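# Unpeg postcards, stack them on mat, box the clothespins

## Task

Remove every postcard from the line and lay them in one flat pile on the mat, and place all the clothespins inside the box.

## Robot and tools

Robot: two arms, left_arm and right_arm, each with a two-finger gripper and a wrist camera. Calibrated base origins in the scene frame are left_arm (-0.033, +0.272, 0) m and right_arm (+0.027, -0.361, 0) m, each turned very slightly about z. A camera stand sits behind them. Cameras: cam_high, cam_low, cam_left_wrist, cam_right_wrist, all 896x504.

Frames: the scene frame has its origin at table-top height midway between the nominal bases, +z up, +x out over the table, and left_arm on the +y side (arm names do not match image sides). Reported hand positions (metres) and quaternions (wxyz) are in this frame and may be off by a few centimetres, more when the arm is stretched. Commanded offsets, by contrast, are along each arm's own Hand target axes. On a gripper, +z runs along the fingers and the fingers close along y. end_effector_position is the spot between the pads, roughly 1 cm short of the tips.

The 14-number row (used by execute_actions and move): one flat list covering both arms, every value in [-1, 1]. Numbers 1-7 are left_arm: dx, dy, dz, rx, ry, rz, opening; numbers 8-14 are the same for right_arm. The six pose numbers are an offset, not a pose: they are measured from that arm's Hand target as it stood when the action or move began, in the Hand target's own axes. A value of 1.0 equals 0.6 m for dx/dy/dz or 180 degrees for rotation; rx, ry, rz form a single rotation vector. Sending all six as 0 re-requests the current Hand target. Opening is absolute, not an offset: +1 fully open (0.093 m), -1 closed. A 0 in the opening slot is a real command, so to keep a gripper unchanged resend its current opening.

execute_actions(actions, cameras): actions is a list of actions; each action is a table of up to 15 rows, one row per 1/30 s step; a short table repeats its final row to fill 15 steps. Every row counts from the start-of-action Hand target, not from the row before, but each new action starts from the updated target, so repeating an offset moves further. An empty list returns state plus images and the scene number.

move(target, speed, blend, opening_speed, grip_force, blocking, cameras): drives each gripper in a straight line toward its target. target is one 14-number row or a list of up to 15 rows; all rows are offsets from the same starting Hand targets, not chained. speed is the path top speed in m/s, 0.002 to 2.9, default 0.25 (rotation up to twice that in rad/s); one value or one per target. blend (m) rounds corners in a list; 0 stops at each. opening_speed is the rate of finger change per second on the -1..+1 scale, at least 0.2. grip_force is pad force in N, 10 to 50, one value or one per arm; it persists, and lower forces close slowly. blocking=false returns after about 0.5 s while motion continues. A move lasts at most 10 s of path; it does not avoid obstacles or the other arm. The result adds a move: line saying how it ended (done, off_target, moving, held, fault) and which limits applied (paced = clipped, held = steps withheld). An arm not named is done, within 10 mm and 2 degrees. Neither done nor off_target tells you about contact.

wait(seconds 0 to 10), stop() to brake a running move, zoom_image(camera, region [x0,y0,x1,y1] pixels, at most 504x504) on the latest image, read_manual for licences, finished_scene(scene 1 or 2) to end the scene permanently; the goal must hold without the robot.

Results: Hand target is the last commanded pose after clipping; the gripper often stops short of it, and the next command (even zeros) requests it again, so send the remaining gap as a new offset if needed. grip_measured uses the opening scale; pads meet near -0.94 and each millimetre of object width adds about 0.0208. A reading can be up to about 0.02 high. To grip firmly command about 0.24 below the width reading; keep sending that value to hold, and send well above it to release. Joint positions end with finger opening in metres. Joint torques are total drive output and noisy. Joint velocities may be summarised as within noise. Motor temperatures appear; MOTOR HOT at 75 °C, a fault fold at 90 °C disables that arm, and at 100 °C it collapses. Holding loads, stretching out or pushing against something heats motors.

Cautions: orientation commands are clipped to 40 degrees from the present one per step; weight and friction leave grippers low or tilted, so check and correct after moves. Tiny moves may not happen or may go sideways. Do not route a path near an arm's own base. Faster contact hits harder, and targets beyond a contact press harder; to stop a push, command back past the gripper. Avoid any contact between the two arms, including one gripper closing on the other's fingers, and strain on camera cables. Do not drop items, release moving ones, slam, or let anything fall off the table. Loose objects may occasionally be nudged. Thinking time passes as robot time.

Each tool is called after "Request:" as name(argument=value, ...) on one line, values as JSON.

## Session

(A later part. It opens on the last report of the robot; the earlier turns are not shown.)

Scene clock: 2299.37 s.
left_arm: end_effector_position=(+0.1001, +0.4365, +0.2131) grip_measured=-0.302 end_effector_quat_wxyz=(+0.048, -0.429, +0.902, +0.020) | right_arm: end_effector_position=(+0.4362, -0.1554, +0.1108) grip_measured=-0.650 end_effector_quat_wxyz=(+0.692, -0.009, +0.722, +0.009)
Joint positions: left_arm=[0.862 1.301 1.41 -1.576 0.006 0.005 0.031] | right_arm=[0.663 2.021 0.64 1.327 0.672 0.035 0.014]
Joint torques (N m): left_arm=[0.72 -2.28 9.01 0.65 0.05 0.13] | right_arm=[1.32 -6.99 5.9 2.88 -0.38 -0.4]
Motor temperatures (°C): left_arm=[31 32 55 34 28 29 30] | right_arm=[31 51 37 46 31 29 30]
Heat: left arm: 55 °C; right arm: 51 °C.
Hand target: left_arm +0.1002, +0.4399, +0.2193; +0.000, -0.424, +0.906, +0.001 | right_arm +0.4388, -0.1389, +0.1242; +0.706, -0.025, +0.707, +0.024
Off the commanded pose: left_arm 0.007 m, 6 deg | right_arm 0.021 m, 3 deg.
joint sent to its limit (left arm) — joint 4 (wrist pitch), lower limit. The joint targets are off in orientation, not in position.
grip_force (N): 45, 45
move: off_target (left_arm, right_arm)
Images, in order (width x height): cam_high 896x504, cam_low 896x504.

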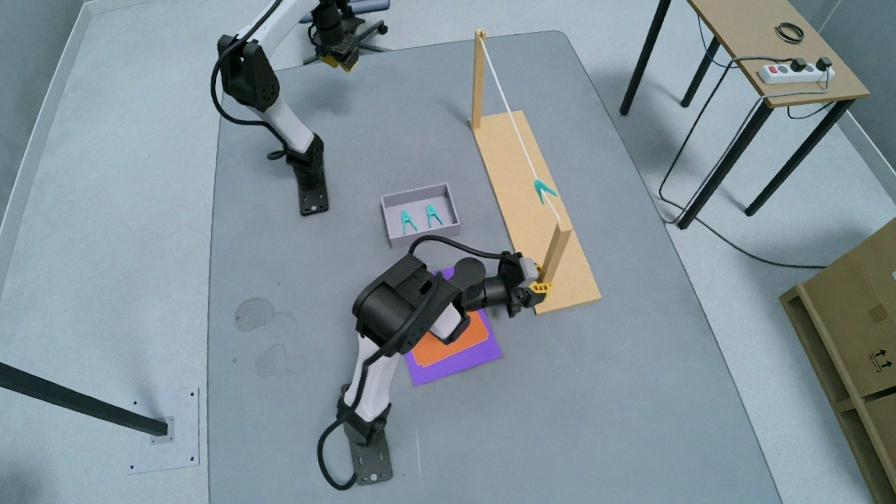

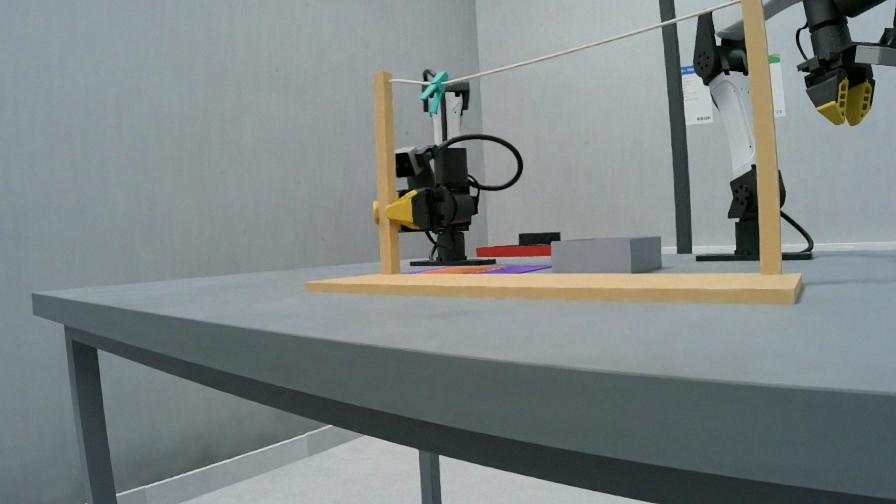

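Request:
move(target=[[0,0,0,0,0,0,-0.3, 0,-0.027,-0.004,0,0,0,-0.65],[0,0,0,0,0,0,-0.3, 0,-0.027,-0.004,0,0,0,-0.05],[0,0,0,0,0,0,-0.3, 0,-0.027,-0.2,0,0,0,-0.05]], speed=[0.06,0.06,0.15], opening_speed=0.8, cameras=["cam_high","cam_right_wrist"])

Scene clock: 2313.50 s.
left_arm: end_effector_position=(+0.1001, +0.4365, +0.2131) grip_measured=-0.302 end_effector_quat_wxyz=(+0.048, -0.429, +0.902, +0.020) | right_arm: end_effector_position=(+0.3216, -0.1643, +0.0972) grip_measured=-0.051 end_effector_quat_wxyz=(+0.672, -0.066, +0.737, -0.016)
Joint positions: left_arm=[0.862 1.301 1.41 -1.576 0.006 0.005 0.031] | right_arm=[0.937 1.831 0.276 1.402 0.899 0.007 0.043]
Joint torques (N m): left_arm=[0.5 -2.73 9.1 0.61 0.08 0.11] | right_arm=[0.28 -6.48 1.95 3.92 0.1 0.12]
Motor temperatures (°C): left_arm=[31 32 55 34 28 29 30] | right_arm=[31 52 37 46 31 29 30]
Heat: left arm: 55 °C; right arm: 52 °C.
Hand target: left_arm +0.1002, +0.4399, +0.2193; +0.000, -0.424, +0.906, +0.001 | right_arm +0.3202, -0.1635, +0.1243; +0.706, -0.025, +0.707, +0.024
Off the commanded pose: left_arm 0.007 m, 6 deg | right_arm 0.027 m, 8 deg.
joint sent to its limit (left arm) — joint 4 (wrist pitch), lower limit. The joint targets are off in orientation, not in position.
grip_force (N): 45, 45
move: off_target (left_arm, right_arm); target 2's new opening was sent with right_arm's hand 0.014 m and 3 deg from that target
Images, in order (width x height): cam_high 896x504, cam_right_wrist 896x504.

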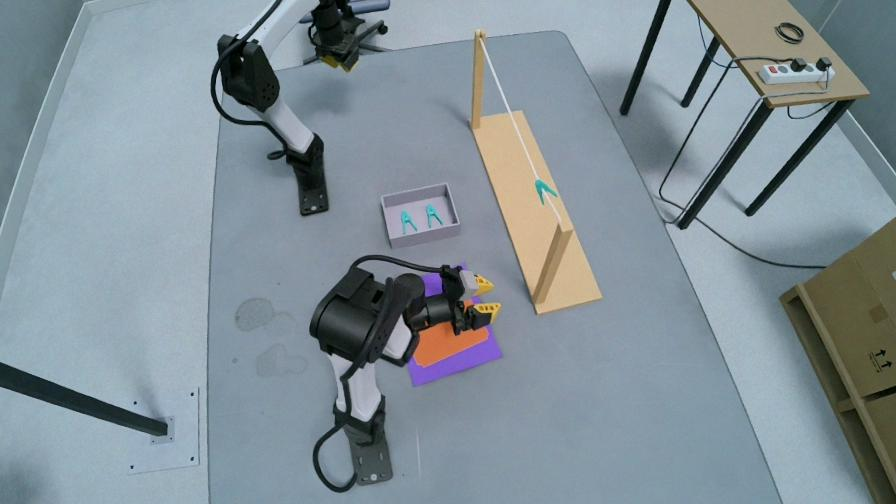

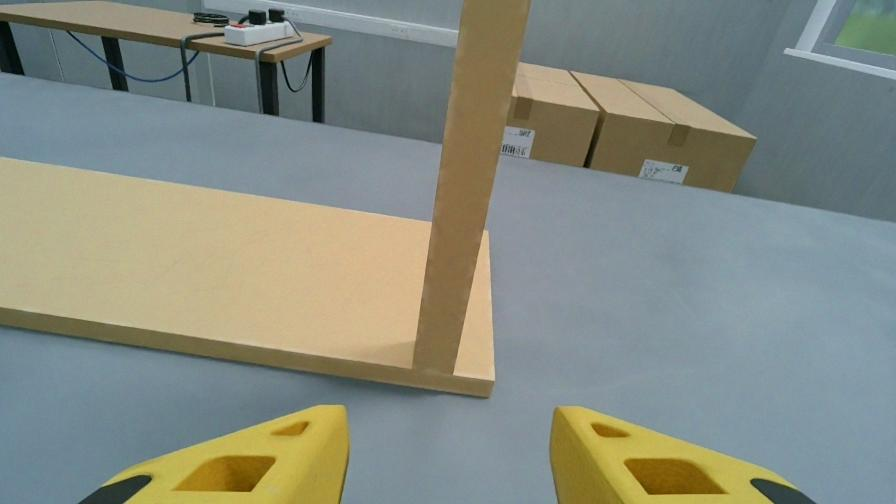

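Request:
move(target=[[0,0,0,0,0,0,-0.3, -0.21,-0.055,-0.0875,0,0,0,-0.05],[0,0,0,0,0,0,-0.3, -0.21,-0.318,-0.139,0.0175,0.5,0.0175,-0.05]], speed=[0.2,0.3], blend=[0.03,0])

Scene clock: 2332.13 s.
left_arm: end_effector_position=(+0.1001, +0.4365, +0.2131) grip_measured=-0.302 end_effector_quat_wxyz=(+0.048, -0.429, +0.902, +0.020) | right_arm: end_effector_position=(+0.2531, -0.3606, +0.2438) grip_measured=-0.051 end_effector_quat_wxyz=(+0.110, +0.001, +0.994, -0.007)
Joint positions: left_arm=[0.862 1.301 1.41 -1.576 0.006 0.005 0.031] | right_arm=[-0.019 1.291 1.515 -1.574 0.017 0.015 0.043]
Joint torques (N m): left_arm=[0.88 -2.45 9.07 0.63 0.01 0.18] | right_arm=[-0.85 -3.75 6.17 0.96 -0.26 -0.06]
Motor temperatures (°C): left_arm=[31 32 55 34 28 29 30] | right_arm=[31 51 36 47 31 29 30]
Heat: left arm: 55 °C; right arm: 51 °C.
Hand target: left_arm +0.1002, +0.4399, +0.2193; +0.000, -0.424, +0.906, +0.001 | right_arm +0.2505, -0.3594, +0.2508; -0.001, +0.000, +1.000, -0.001
Off the commanded pose: left_arm 0.007 m, 6 deg | right_arm 0.008 m, 13 deg.
joint sent to its limit (left arm) — joint 4 (wrist pitch), lower limit. The joint targets are off in orientation, not in position.
joint sent to its limit (right arm) — joint 4 (wrist pitch), lower limit. The joint targets are off in orientation, not in position.
grip_force (N): 45, 45
move: off_target (left_arm, right_arm)

Request:
move(target=[0.111,-0.31,-0.067,0,0,0.278,0.0, 0,0,0,0,0,0,-0.05], speed=0.3)

Request:
move(target=[-0.167,-0.083,0.1,0.1307,-0.4877,0.1307,0.4, 0,0,0,0,0,0,-0.05], speed=0.3, cameras=["cam_left_wrist","cam_high"])

Scene clock: 2370.40 s.
left_arm: end_effector_position=(+0.1982, +0.2711, +0.2527) grip_measured=-0.002 end_effector_quat_wxyz=(+0.124, -0.004, +0.992, +0.001) | right_arm: end_effector_position=(+0.2530, -0.3606, +0.2438) grip_measured=-0.051 end_effector_quat_wxyz=(+0.110, +0.000, +0.994, -0.007)
Joint positions: left_arm=[-0.04 1.302 1.556 -1.577 -0.006 -0.016 0.045] | right_arm=[-0.019 1.291 1.515 -1.575 0.017 0.014 0.043]
Joint torques (N m): left_arm=[-0.05 -2.58 8.96 0.97 0.12 0.01] | right_arm=[-0.85 -3.74 6.19 0.96 -0.26 -0.06]
Motor temperatures (°C): left_arm=[31 32 55 34 28 29 30] | right_arm=[31 48 38 41 31 29 30]
Heat: left arm: 55 °C; right arm: 48 °C.
Hand target: left_arm +0.2003, +0.2695, +0.2590; +0.000, -0.001, +1.000, +0.001 | right_arm +0.2504, -0.3594, +0.2508; -0.001, +0.000, +1.000, -0.001
Off the commanded pose: left_arm 0.007 m, 14 deg | right_arm 0.008 m, 13 deg.
joint sent to its limit (left arm) — joint 4 (wrist pitch), lower limit. The joint targets are off in orientation, not in position.
joint sent to its limit (right arm) — joint 4 (wrist pitch), lower limit. The joint targets are off in orientation, not in position.
grip_force (N): 45, 45
move: off_target (left_arm, right_arm)

Scene clock: 2374.00 s.
left_arm: end_effector_position=(+0.3017, +0.2201, +0.2010) grip_measured=+0.398 end_effector_quat_wxyz=(+0.683, +0.186, +0.683, -0.177) | right_arm: end_effector_position=(+0.2530, -0.3606, +0.2438) grip_measured=-0.051 end_effector_quat_wxyz=(+0.110, +0.000, +0.994, -0.007)
Joint positions: left_arm=[0.134 1.178 0.273 0.901 0.686 0.014 0.064] | right_arm=[-0.019 1.291 1.515 -1.575 0.017 0.014 0.043]
Joint torques (N m): left_arm=[0.47 -2.04 6.67 2.34 0.19 -0.15] | right_arm=[-0.85 -3.74 6.19 0.96 -0.26 -0.06]
Motor temperatures (°C): left_arm=[31 32 55 35 28 29 30] | right_arm=[31 48 38 41 31 29 30]
Heat: left arm: 55 °C; right arm: 48 °C.
Hand target: left_arm +0.3006, +0.2201, +0.1988; +0.683, +0.183, +0.683, -0.182 | right_arm +0.2504, -0.3594, +0.2508; -0.001, +0.000, +1.000, -0.001
Off the commanded pose: left_arm 0.003 m, 1 deg | right_arm 0.008 m, 13 deg.
joint sent to its limit (right arm) — joint 4 (wrist pitch), lower limit. The joint targets are off in orientation, not in position.
grip_force (N): 45, 45
move: off_target (right_arm)
Images, in order (width x height): cam_high 896x504, cam_left_wrist 896x504.

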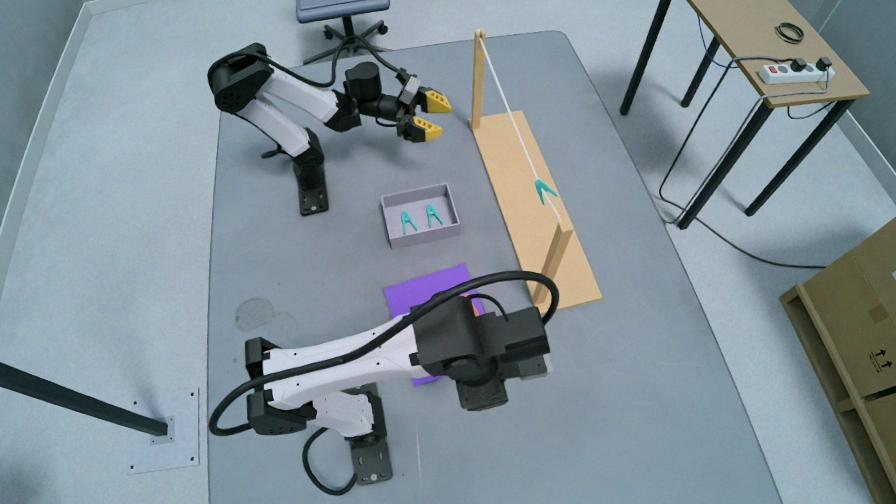

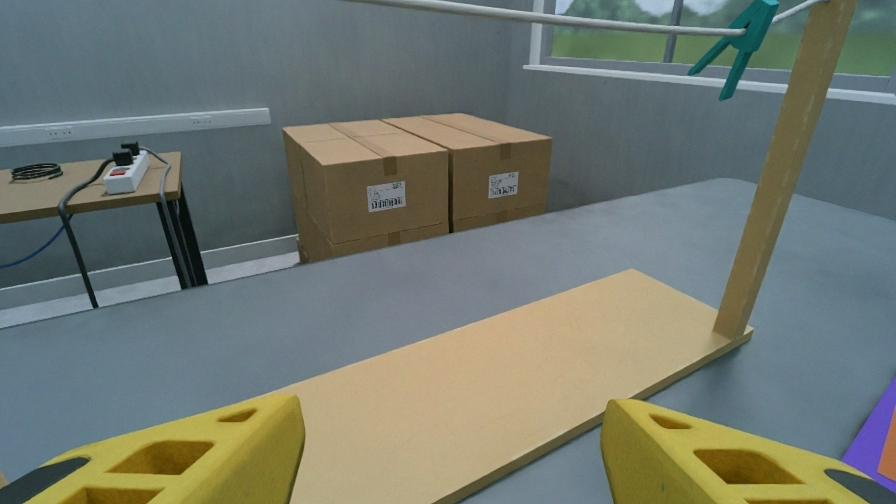

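Request:
move(target=[0.03,-0.0655,0.153,0.2092,-0.1603,0.1086,0.45, 0,0,0,0,0,0,-0.05], speed=0.2, cameras=["cam_left_wrist","cam_high","cam_low"])

Scene clock: 2395.43 s.
left_arm: end_effector_position=(+0.3609, +0.1424, +0.1664) grip_measured=+0.448 end_effector_quat_wxyz=(+0.660, +0.481, +0.490, -0.304) | right_arm: end_effector_position=(+0.2530, -0.3606, +0.2438) grip_measured=-0.051 end_effector_quat_wxyz=(+0.110, +0.000, +0.994, -0.007)
Joint positions: left_arm=[0.05 1.991 0.747 1.449 1.284 0.148 0.067] | right_arm=[-0.019 1.291 1.515 -1.575 0.017 0.014 0.043]
Joint torques (N m): left_arm=[-0.16 -6.46 7.01 2.82 0.1 0.18] | right_arm=[-0.85 -3.75 6.19 0.96 -0.26 -0.06]
Motor temperatures (°C): left_arm=[31 32 55 40 28 29 30] | right_arm=[31 48 39 40 31 29 30]
Heat: left arm: 55 °C; right arm: 48 °C.
Hand target: left_arm +0.3605, +0.1402, +0.1806; +0.754, +0.451, +0.362, -0.313 | right_arm +0.2504, -0.3594, +0.2508; -0.001, +0.000, +1.000, -0.001
Off the commanded pose: left_arm 0.014 m, 19 deg | right_arm 0.008 m, 13 deg.
joint sent to its limit (left arm) — joint 4 (wrist pitch), upper limit. The joint targets are off in orientation, not in position.
joint sent to its limit (right arm) — joint 4 (wrist pitch), lower limit. The joint targets are off in orientation, not in position.
grip_force (N): 45, 45
move: off_target (left_arm, right_arm)
Images, in order (width x height): cam_high 896x504, cam_low 896x504, cam_left_wrist 896x504.

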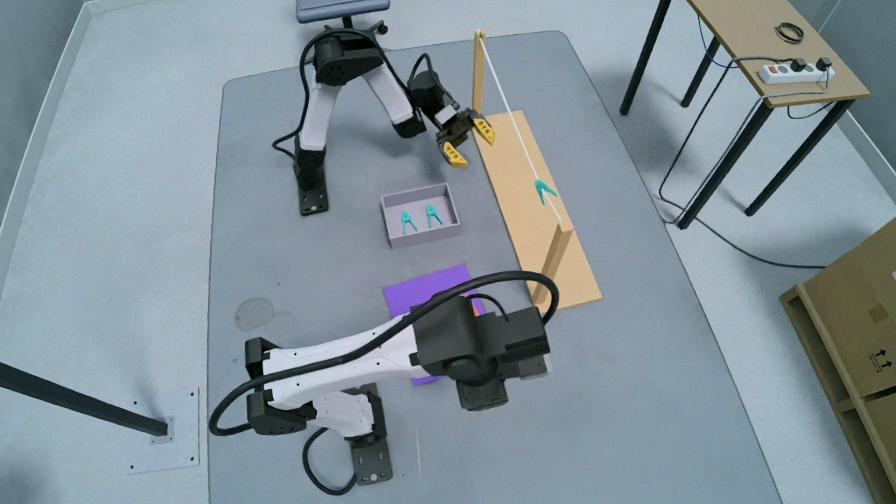

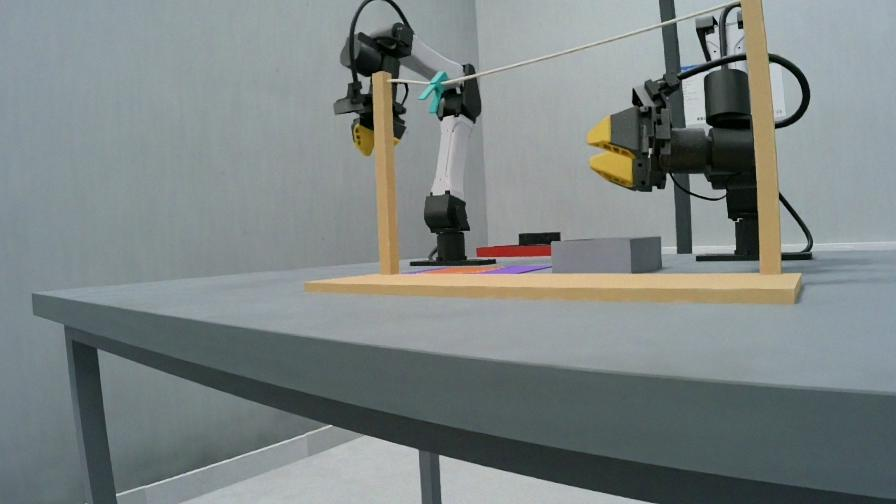

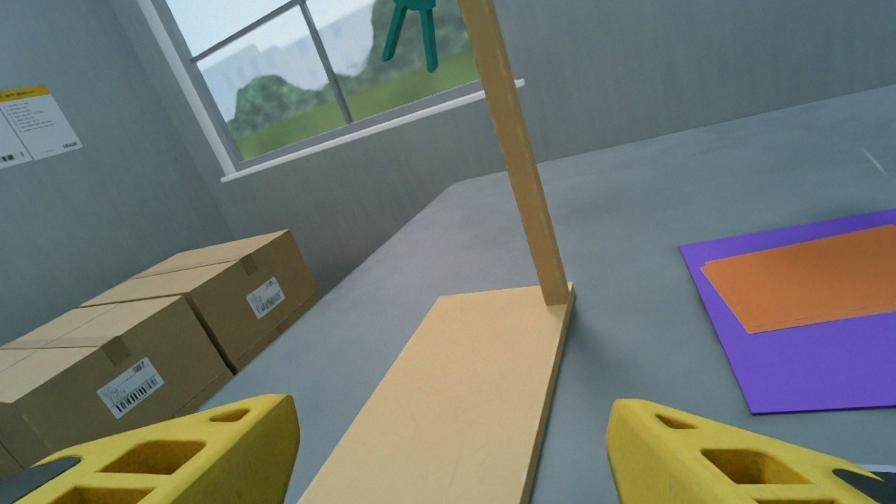

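Request:
move(target=[0.0005,-0.014,0.197,0,0,0,0.45, 0,0,0,0,0,0,-0.05], speed=0.12, cameras=["cam_left_wrist","cam_high","cam_low"])

Scene clock: 2429.60 s.
left_arm: end_effector_position=(+0.3846, +0.0288, +0.1965) grip_measured=+0.448 end_effector_quat_wxyz=(+0.694, +0.477, +0.437, -0.316) | right_arm: end_effector_position=(+0.2530, -0.3606, +0.2438) grip_measured=-0.051 end_effector_quat_wxyz=(+0.110, +0.000, +0.994, -0.007)
Joint positions: left_arm=[-0.26 2.08 0.94 1.449 1.005 0.138 0.067] | right_arm=[-0.019 1.291 1.515 -1.575 0.017 0.014 0.043]
Joint torques (N m): left_arm=[0.24 -7.71 7.79 2.86 -0.17 -0.14] | right_arm=[-0.85 -3.74 6.19 0.96 -0.26 -0.06]
Motor temperatures (°C): left_arm=[31 36 53 52 28 29 30] | right_arm=[31 47 39 39 31 29 30]
Heat: left arm: 53 °C; right arm: 47 °C.
Hand target: left_arm +0.3851, +0.0298, +0.2159; +0.754, +0.451, +0.362, -0.313 | right_arm +0.2504, -0.3594, +0.2508; -0.001, +0.000, +1.000, -0.001
Off the commanded pose: left_arm 0.019 m, 11 deg | right_arm 0.008 m, 13 deg.
joint sent to its limit (left arm) — joint 4 (wrist pitch), upper limit. The joint targets are off in orientation, not in position.
joint sent to its limit (right arm) — joint 4 (wrist pitch), lower limit. The joint targets are off in orientation, not in position.
grip_force (N): 45, 45
move: off_target (left_arm, right_arm)
Images, in order (width x height): cam_high 896x504, cam_low 896x504, cam_left_wrist 896x504.

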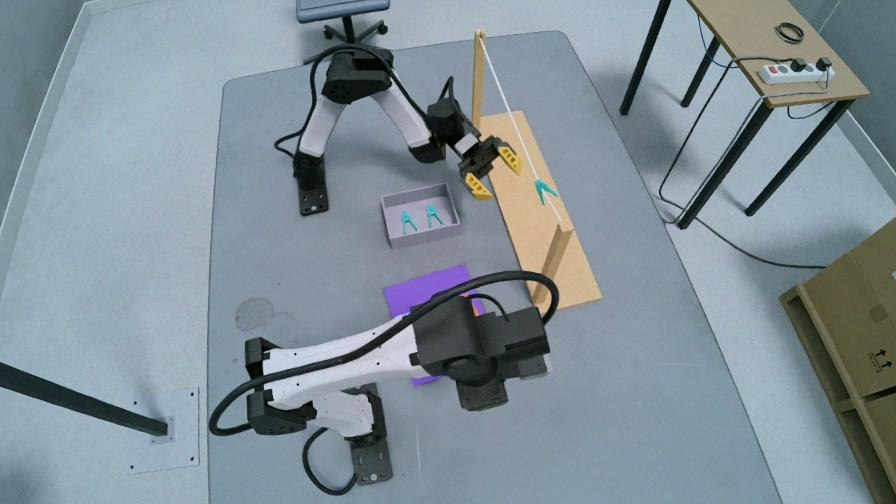

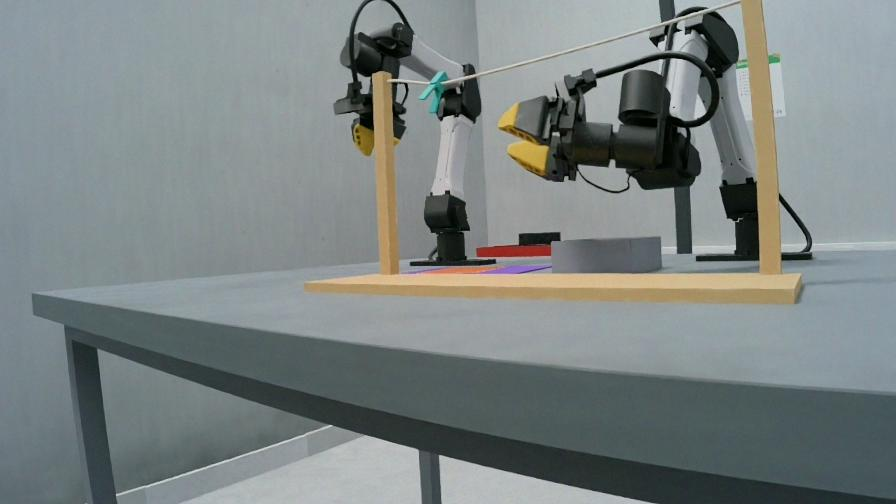

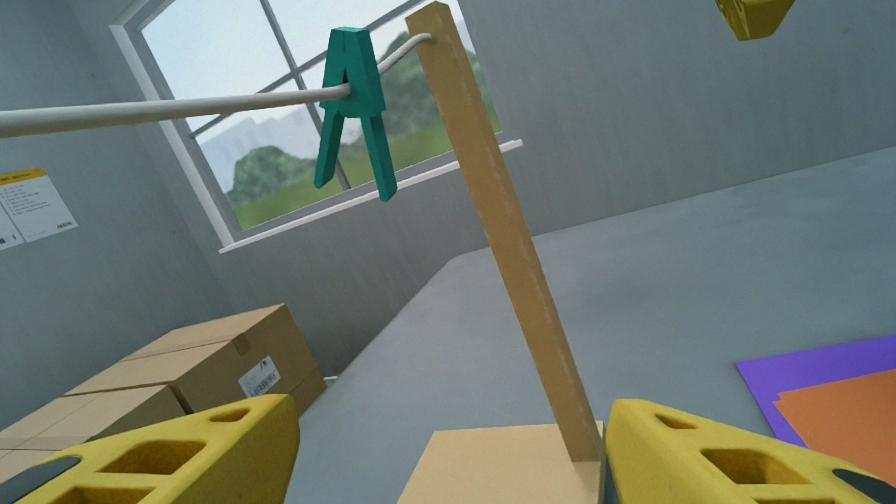

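Request:
move(target=[-0.0087,0.048,0.072,0,0,0,0.45, 0,0,0,0,0,0,-0.05], speed=0.1, cameras=["cam_left_wrist","cam_high"])

Scene clock: 2458.83 s.
left_arm: end_effector_position=(+0.4201, +0.0024, +0.2277) grip_measured=+0.448 end_effector_quat_wxyz=(+0.720, +0.453, +0.411, -0.327) | right_arm: end_effector_position=(+0.2530, -0.3606, +0.2438) grip_measured=-0.051 end_effector_quat_wxyz=(+0.110, +0.000, +0.994, -0.007)
Joint positions: left_arm=[-0.308 2.182 1.172 1.449 0.939 0.046 0.067] | right_arm=[-0.019 1.291 1.515 -1.575 0.017 0.014 0.043]
Joint torques (N m): left_arm=[-0.02 -8.62 8.25 2.78 -0.11 -0.19] | right_arm=[-0.85 -3.74 6.17 0.96 -0.26 -0.06]
Motor temperatures (°C): left_arm=[31 37 55 57 29 29 30] | right_arm=[31 47 39 38 31 29 30]
Heat: left arm: 57 °C; right arm: 47 °C.
Hand target: left_arm +0.4166, +0.0028, +0.2475; +0.754, +0.451, +0.362, -0.313 | right_arm +0.2504, -0.3594, +0.2508; -0.001, +0.000, +1.000, -0.001
Off the commanded pose: left_arm 0.020 m, 7 deg | right_arm 0.008 m, 13 deg.
joint sent to its limit (left arm) — joint 4 (wrist pitch), upper limit. The joint targets still meet the commanded pose.
joint sent to its limit (right arm) — joint 4 (wrist pitch), lower limit. The joint targets are off in orientation, not in position.
grip_force (N): 45, 45
move: off_target (left_arm, right_arm)
Images, in order (width x height): cam_high 896x504, cam_left_wrist 896x504.

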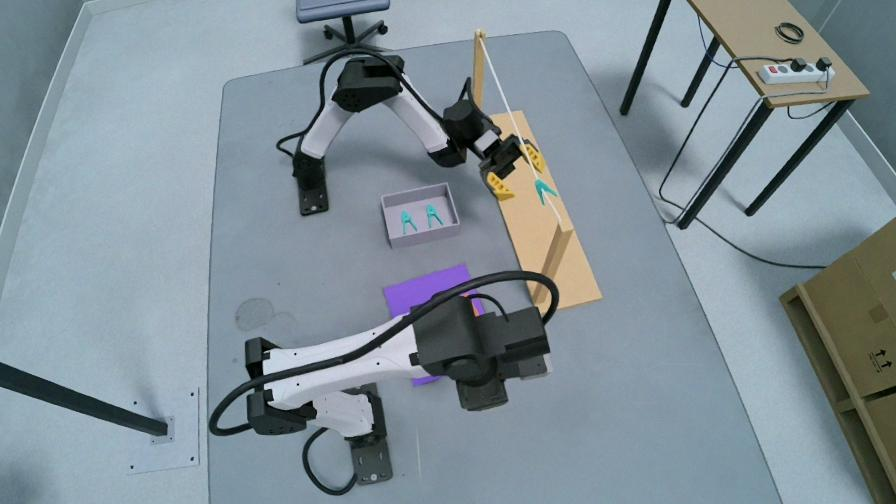

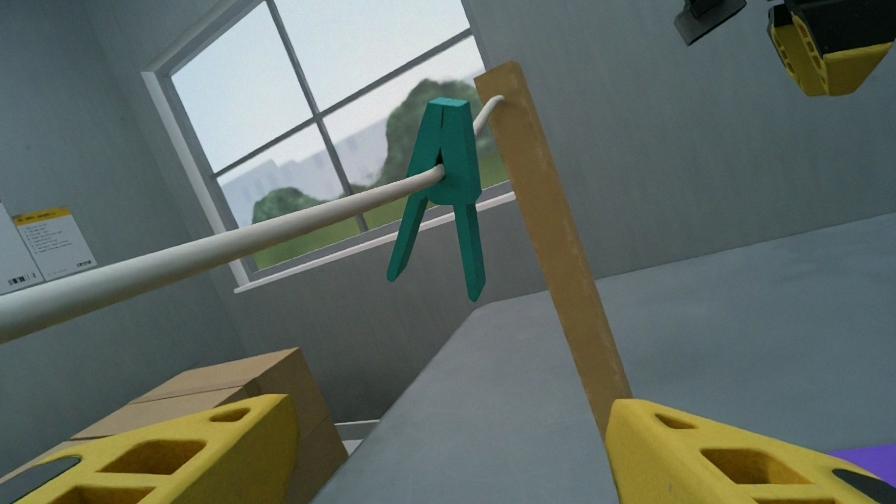

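Request:
move(target=[0.007,0.003,0.083,0,0,0,0.45, 0,0,0,0,0,0,-0.05], speed=0.08, cameras=["cam_left_wrist","cam_high"])

Scene clock: 2483.13 s.
left_arm: end_effector_position=(+0.4290, -0.0408, +0.2585) grip_measured=+0.448 end_effector_quat_wxyz=(+0.745, +0.450, +0.371, -0.325) | right_arm: end_effector_position=(+0.2530, -0.3606, +0.2438) grip_measured=-0.051 end_effector_quat_wxyz=(+0.110, +0.000, +0.994, -0.007)
Joint positions: left_arm=[-0.395 2.236 1.344 1.406 0.862 0.065 0.067] | right_arm=[-0.019 1.291 1.515 -1.575 0.017 0.014 0.043]
Joint torques (N m): left_arm=[-0.05 -9.51 9.18 1.65 -0.22 0.23] | right_arm=[-0.85 -3.74 6.19 0.96 -0.26 -0.06]
Motor temperatures (°C): left_arm=[31 41 56 59 29 29 30] | right_arm=[31 46 39 37 31 29 30]
Heat: left arm: 59 °C; right arm: 46 °C.
Hand target: left_arm +0.4334, -0.0421, +0.2614; +0.754, +0.451, +0.362, -0.313 | right_arm +0.2504, -0.3594, +0.2508; -0.001, +0.000, +1.000, -0.001
Off the commanded pose: left_arm 0.005 m, 2 deg | right_arm 0.008 m, 13 deg.
joint sent to its limit (right arm) — joint 4 (wrist pitch), lower limit. The joint targets are off in orientation, not in position.
grip_force (N): 45, 45
move: off_target (right_arm)
Images, in order (width x height): cam_high 896x504, cam_left_wrist 896x504.

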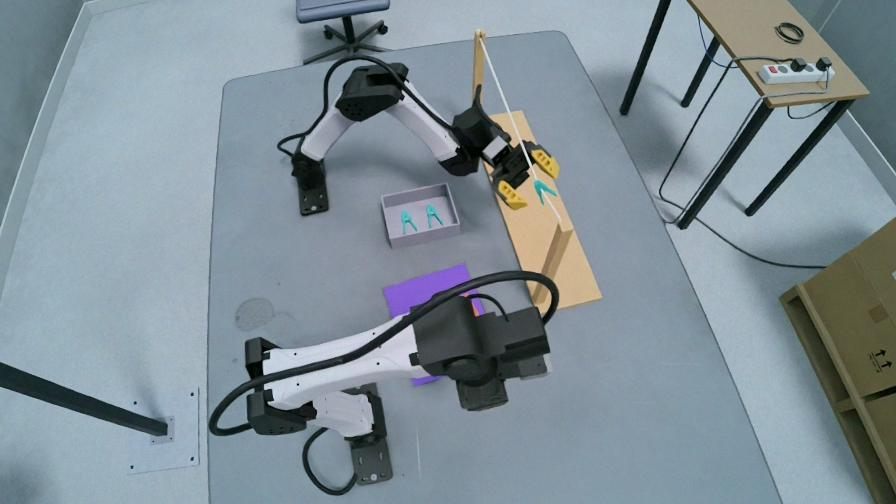

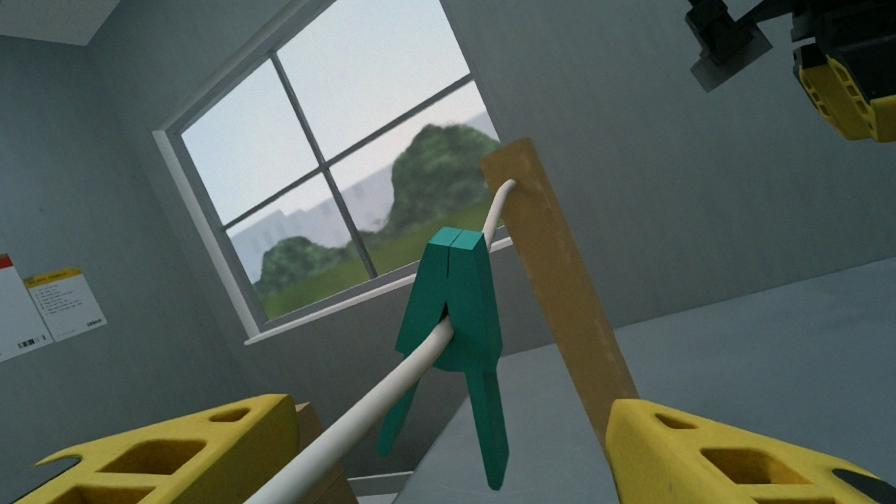

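Request:
move(target=[0.0345,-0.0189,-0.0138,0,0,0,0.45, 0,0,0,0,0,0,-0.05], speed=0.06, cameras=["cam_left_wrist","cam_high"])

Scene clock: 2496.93 s.
left_arm: end_effector_position=(+0.4344, -0.0428, +0.2308) grip_measured=+0.448 end_effector_quat_wxyz=(+0.736, +0.450, +0.384, -0.329) | right_arm: end_effector_position=(+0.2530, -0.3606, +0.2438) grip_measured=-0.051 end_effector_quat_wxyz=(+0.110, +0.000, +0.994, -0.007)
Joint positions: left_arm=[-0.395 2.297 1.344 1.432 0.862 0.067 0.067] | right_arm=[-0.019 1.291 1.515 -1.575 0.017 0.014 0.043]
Joint torques (N m): left_arm=[0.09 -9.72 7.36 2.17 -0.19 0.19] | right_arm=[-0.85 -3.74 6.19 0.97 -0.26 -0.06]
Motor temperatures (°C): left_arm=[31 41 57 54 29 29 30] | right_arm=[31 46 39 37 31 29 30]
Heat: left arm: 57 °C; right arm: 46 °C.
Hand target: left_arm +0.4334, -0.0421, +0.2363; +0.754, +0.451, +0.362, -0.313 | right_arm +0.2504, -0.3594, +0.2508; -0.001, +0.000, +1.000, -0.001
Off the commanded pose: left_arm 0.006 m, 4 deg | right_arm 0.008 m, 13 deg.
joint sent to its limit (right arm) — joint 4 (wrist pitch), lower limit. The joint targets are off in orientation, not in position.
grip_force (N): 45, 45
move: off_target (left_arm, right_arm)
Images, in order (width x height): cam_high 896x504, cam_left_wrist 896x504.

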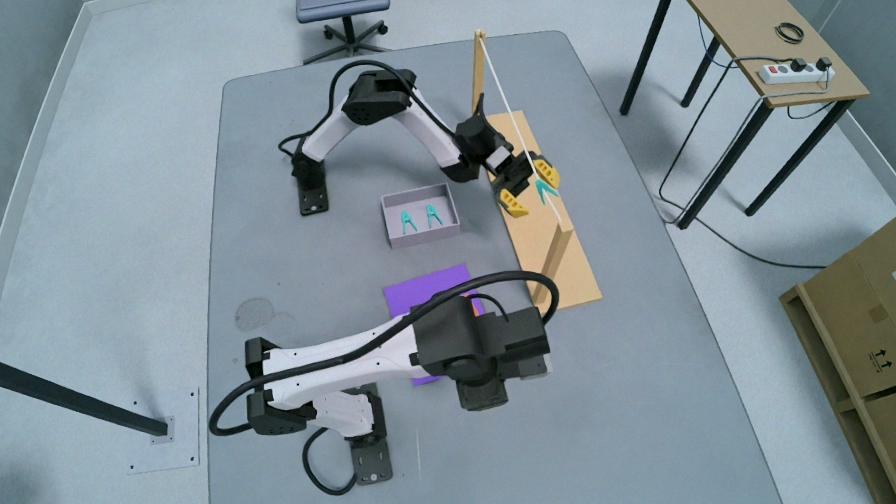

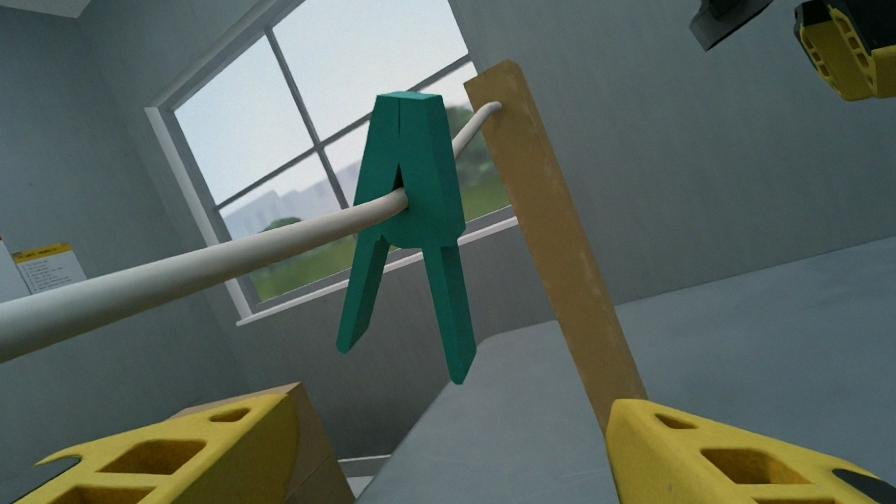

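Request:
move(target=[-0.0068,0.018,0.074,0,0,0,0.45, 0,0,0,0,0,0,-0.05], speed=0.06, cameras=["cam_left_wrist","cam_high"])

Scene clock: 2511.20 s.
left_arm: end_effector_position=(+0.4473, -0.0751, +0.2577) grip_measured=+0.448 end_effector_quat_wxyz=(+0.746, +0.450, +0.368, -0.324) | right_arm: end_effector_position=(+0.2530, -0.3606, +0.2438) grip_measured=-0.051 end_effector_quat_wxyz=(+0.110, +0.000, +0.994, -0.007)
Joint positions: left_arm=[-0.449 2.327 1.512 1.307 0.814 0.105 0.067] | right_arm=[-0.019 1.291 1.515 -1.575 0.017 0.014 0.043]
Joint torques (N m): left_arm=[-0.03 -10.35 9.28 1.66 -0.17 0.23] | right_arm=[-0.85 -3.74 6.17 0.96 -0.26 -0.06]
Motor temperatures (°C): left_arm=[31 43 56 53 29 29 30] | right_arm=[31 46 39 37 31 29 30]
Heat: left arm: 56 °C; right arm: 46 °C.
Hand target: left_arm +0.4514, -0.0775, +0.2594; +0.754, +0.451, +0.362, -0.313 | right_arm +0.2504, -0.3594, +0.2508; -0.001, +0.000, +1.000, -0.001
Off the commanded pose: left_arm 0.005 m, 2 deg | right_arm 0.008 m, 13 deg.
joint sent to its limit (right arm) — joint 4 (wrist pitch), lower limit. The joint targets are off in orientation, not in position.
grip_force (N): 45, 45
move: off_target (right_arm)
Images, in order (width x height): cam_high 896x504, cam_left_wrist 896x504.

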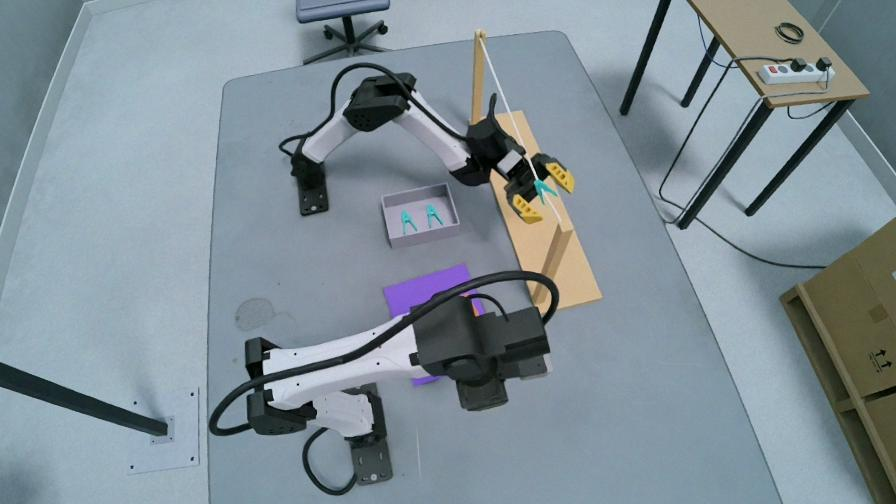

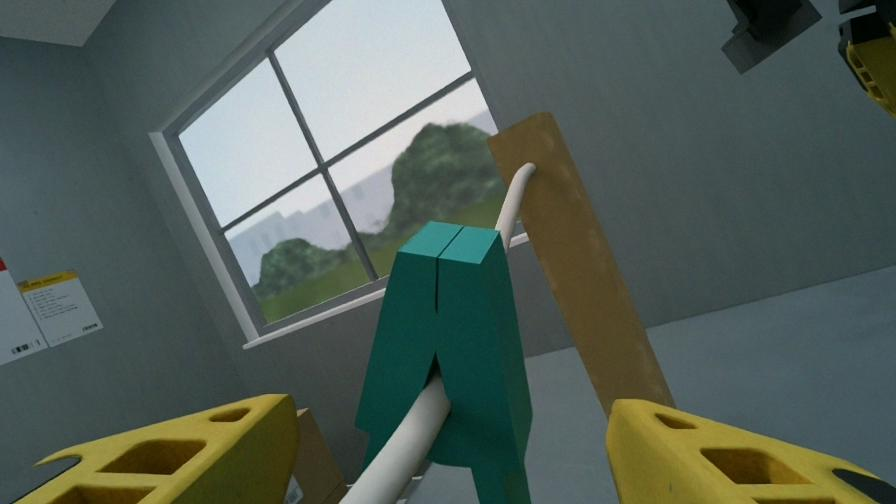

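Request:
move(target=[0.018,-0.0098,-0.0072,0,0,0,0.45, 0,0,0,0,0,0,-0.05], speed=0.06, cameras=["cam_left_wrist"])

Scene clock: 2518.30 s.
left_arm: end_effector_position=(+0.4499, -0.0763, +0.2437) grip_measured=+0.448 end_effector_quat_wxyz=(+0.743, +0.450, +0.374, -0.325) | right_arm: end_effector_position=(+0.2530, -0.3606, +0.2438) grip_measured=-0.051 end_effector_quat_wxyz=(+0.110, +0.000, +0.994, -0.007)
Joint positions: left_arm=[-0.449 2.356 1.512 1.32 0.814 0.106 0.067] | right_arm=[-0.019 1.291 1.515 -1.575 0.017 0.014 0.043]
Joint torques (N m): left_arm=[0.34 -10.36 8.65 1.88 -0.17 0.11] | right_arm=[-0.85 -3.74 6.19 0.96 -0.26 -0.06]
Motor temperatures (°C): left_arm=[31 44 57 51 29 29 30] | right_arm=[31 46 39 36 31 29 30]
Heat: left arm: 57 °C; right arm: 46 °C.
Hand target: left_arm +0.4515, -0.0775, +0.2463; +0.754, +0.451, +0.362, -0.313 | right_arm +0.2504, -0.3594, +0.2508; -0.001, +0.000, +1.000, -0.001
Off the commanded pose: left_arm 0.003 m, 2 deg | right_arm 0.008 m, 13 deg.
joint sent to its limit (right arm) — joint 4 (wrist pitch), lower limit. The joint targets are off in orientation, not in position.
grip_force (N): 45, 45
move: off_target (right_arm)
Images, in order (width x height): cam_left_wrist 896x504.

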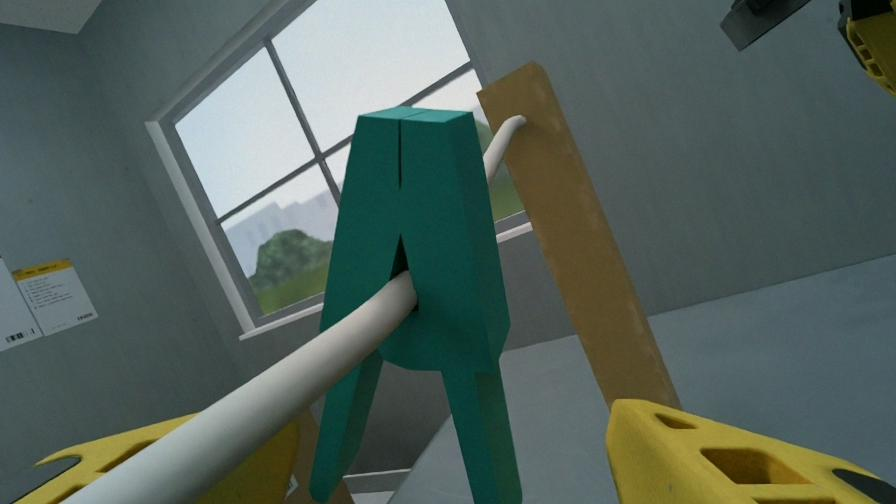

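Request:
move(target=[-0.016,0.012,0.006,0,0,0,0.45, 0,0,0,0,0,0,-0.05], speed=0.05, cameras=["cam_left_wrist"])

Scene clock: 2533.10 s.
left_arm: end_effector_position=(+0.4507, -0.0766, +0.2419) grip_measured=+0.448 end_effector_quat_wxyz=(+0.740, +0.450, +0.379, -0.327) | right_arm: end_effector_position=(+0.2530, -0.3606, +0.2438) grip_measured=-0.051 end_effector_quat_wxyz=(+0.110, +0.000, +0.994, -0.007)
Joint positions: left_arm=[-0.449 2.356 1.512 1.31 0.814 0.106 0.067] | right_arm=[-0.019 1.291 1.515 -1.575 0.017 0.014 0.043]
Joint torques (N m): left_arm=[0.21 -12.1 9.66 1.68 -0.13 0.13] | right_arm=[-0.87 -3.75 6.17 0.96 -0.26 -0.07]
Motor temperatures (°C): left_arm=[31 47 57 51 29 29 30] | right_arm=[31 45 39 36 31 29 30]
Heat: left arm: 57 °C; right arm: 45 °C.
Hand target: left_arm +0.4530, -0.0765, +0.2587; +0.754, +0.451, +0.362, -0.313 | right_arm +0.2504, -0.3594, +0.2508; -0.001, +0.000, +1.000, -0.001
Off the commanded pose: left_arm 0.017 m, 3 deg | right_arm 0.008 m, 13 deg.
joint sent to its limit (right arm) — joint 4 (wrist pitch), lower limit. The joint targets are off in orientation, not in position.
grip_force (N): 45, 45
move: off_target (left_arm, right_arm)
Images, in order (width x height): cam_left_wrist 896x504.

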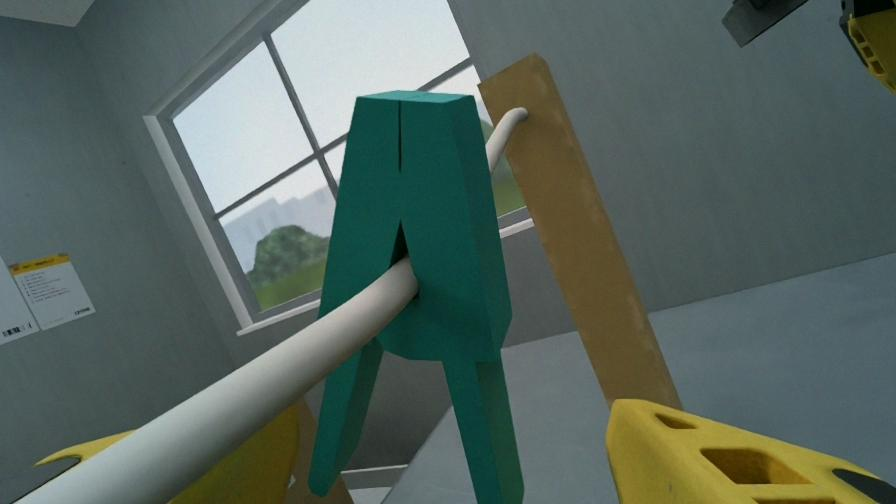

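Request:
move(target=[-0.007,0.003,0.004,0,0,0,0.45, 0,0,0,0,0,0,-0.05], speed=0.05, cameras=["cam_left_wrist"])

Scene clock: 2541.37 s.
left_arm: end_effector_position=(+0.4523, -0.0773, +0.2421) grip_measured=+0.448 end_effector_quat_wxyz=(+0.738, +0.450, +0.382, -0.328) | right_arm: end_effector_position=(+0.2530, -0.3606, +0.2438) grip_measured=-0.051 end_effector_quat_wxyz=(+0.110, +0.000, +0.994, -0.007)
Joint positions: left_arm=[-0.449 2.356 1.519 1.295 0.814 0.106 0.067] | right_arm=[-0.019 1.291 1.515 -1.575 0.017 0.014 0.043]
Joint torques (N m): left_arm=[0.08 -13.29 9.5 1.66 -0.13 0.11] | right_arm=[-0.85 -3.75 6.19 0.96 -0.26 -0.06]
Motor temperatures (°C): left_arm=[31 50 58 50 29 29 30] | right_arm=[31 45 39 36 31 29 30]
Heat: left arm: 58 °C; right arm: 45 °C.
Hand target: left_arm +0.4528, -0.0774, +0.2639; +0.754, +0.451, +0.362, -0.313 | right_arm +0.2504, -0.3594, +0.2508; -0.001, +0.000, +1.000, -0.001
Off the commanded pose: left_arm 0.022 m, 3 deg | right_arm 0.008 m, 13 deg.
joint sent to its limit (right arm) — joint 4 (wrist pitch), lower limit. The joint targets are off in orientation, not in position.
grip_force (N): 45, 45
move: off_target (left_arm, right_arm)
Images, in order (width x height): cam_left_wrist 896x504.

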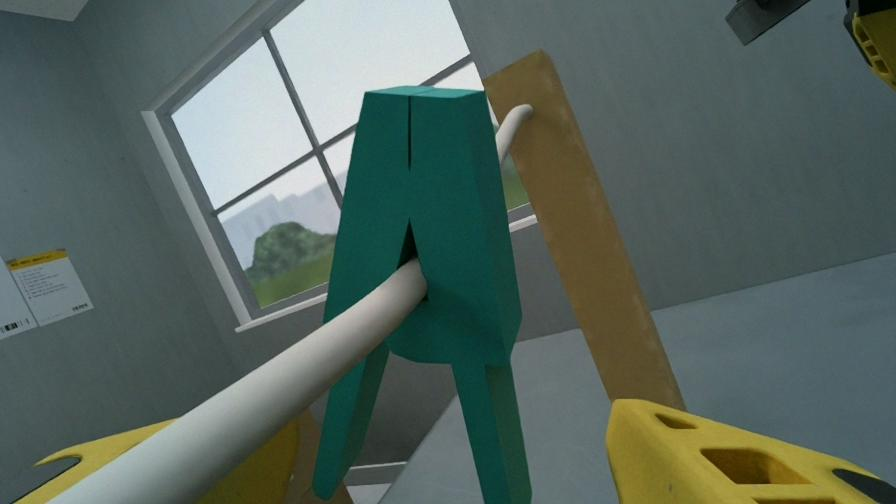

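Request:
move(target=[-0.008,0.004,0.005,0,0,0,0.45, 0,0,0,0,0,0,-0.05], speed=0.06, cameras=["cam_left_wrist"])

Scene clock: 2554.10 s.
left_arm: end_effector_position=(+0.4540, -0.0781, +0.2415) grip_measured=+0.448 end_effector_quat_wxyz=(+0.735, +0.450, +0.386, -0.329) | right_arm: end_effector_position=(+0.2530, -0.3606, +0.2438) grip_measured=-0.051 end_effector_quat_wxyz=(+0.110, +0.000, +0.994, -0.007)
Joint positions: left_arm=[-0.449 2.356 1.526 1.276 0.814 0.106 0.067] | right_arm=[-0.019 1.291 1.515 -1.575 0.017 0.014 0.043]
Joint torques (N m): left_arm=[0.2 -14.19 9.43 1.68 -0.12 0.19] | right_arm=[-0.85 -3.74 6.19 0.96 -0.26 -0.06]
Motor temperatures (°C): left_arm=[31 55 58 49 29 29 30] | right_arm=[31 45 39 36 31 29 30]
Heat: left arm: 58 °C; right arm: 45 °C.
Hand target: left_arm +0.4528, -0.0785, +0.2699; +0.754, +0.451, +0.362, -0.313 | right_arm +0.2504, -0.3594, +0.2508; -0.001, +0.000, +1.000, -0.001
Off the commanded pose: left_arm 0.028 m, 4 deg | right_arm 0.008 m, 13 deg.
joint sent to its limit (right arm) — joint 4 (wrist pitch), lower limit. The joint targets are off in orientation, not in position.
grip_force (N): 45, 45
move: off_target (left_arm, right_arm)
Images, in order (width x height): cam_left_wrist 896x504.

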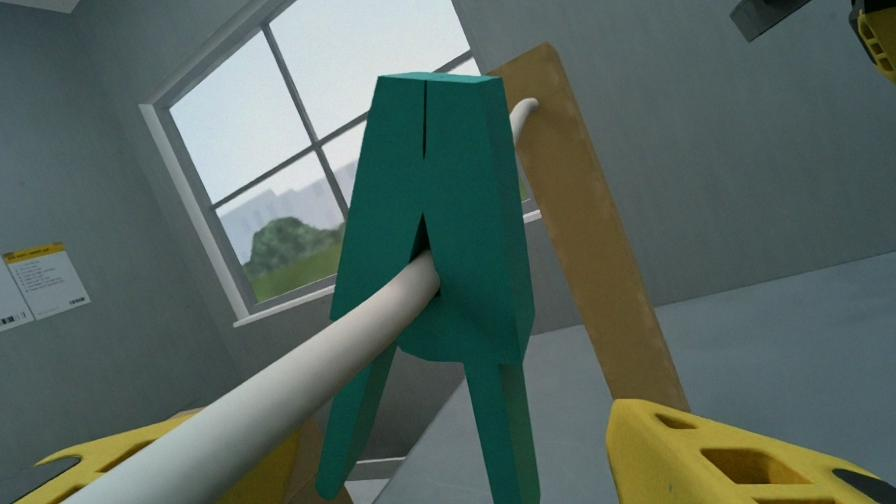

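Request:
move(target=[[0.019,-0.0095,-0.091,0,0,0,0.45, 0,0,0,0,0,0,-0.05],[0.025,-0.0115,-0.009,0,0,0,0.45, 0,0,0,0,0,0,-0.05]], speed=[0.08,0.06], cameras=["cam_left_wrist"])

Scene clock: 2570.00 s.
left_arm: end_effector_position=(+0.4504, -0.0766, +0.2492) grip_measured=+0.448 end_effector_quat_wxyz=(+0.746, +0.450, +0.369, -0.324) | right_arm: end_effector_position=(+0.2530, -0.3606, +0.2438) grip_measured=-0.051 end_effector_quat_wxyz=(+0.110, +0.000, +0.994, -0.007)
Joint positions: left_arm=[-0.449 2.355 1.525 1.318 0.815 0.105 0.067] | right_arm=[-0.019 1.291 1.515 -1.575 0.017 0.014 0.043]
Joint torques (N m): left_arm=[0.01 -10.44 9.29 1.59 -0.18 0.15] | right_arm=[-0.85 -3.75 6.17 0.96 -0.26 -0.06]
Motor temperatures (°C): left_arm=[31 59 58 49 29 29 30] | right_arm=[31 45 39 36 31 29 30]
Heat: left arm: 59 °C; right arm: 45 °C.
Hand target: left_arm +0.4542, -0.0784, +0.2525; +0.754, +0.451, +0.362, -0.313 | right_arm +0.2504, -0.3594, +0.2508; -0.001, +0.000, +1.000, -0.001
Off the commanded pose: left_arm 0.005 m, 2 deg | right_arm 0.008 m, 13 deg.
joint sent to its limit (right arm) — joint 4 (wrist pitch), lower limit. The joint targets are off in orientation, not in position.
grip_force (N): 45, 45
move: off_target (right_arm)
Images, in order (width x height): cam_left_wrist 896x504.

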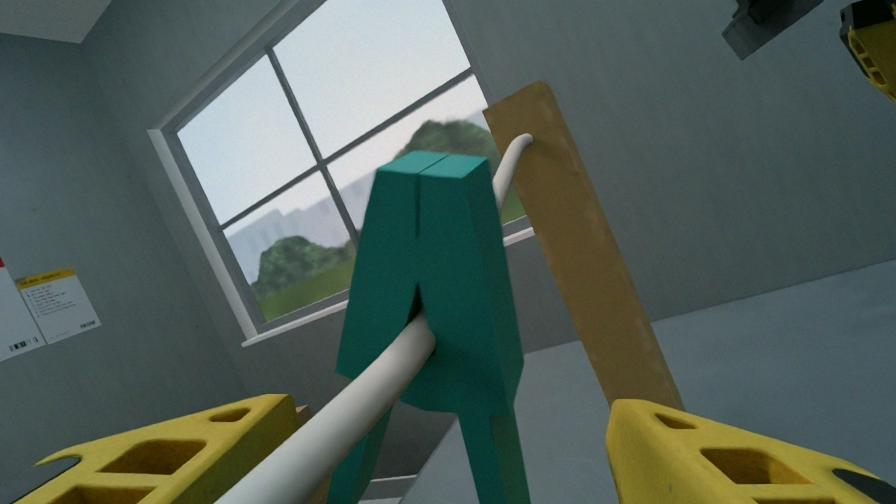

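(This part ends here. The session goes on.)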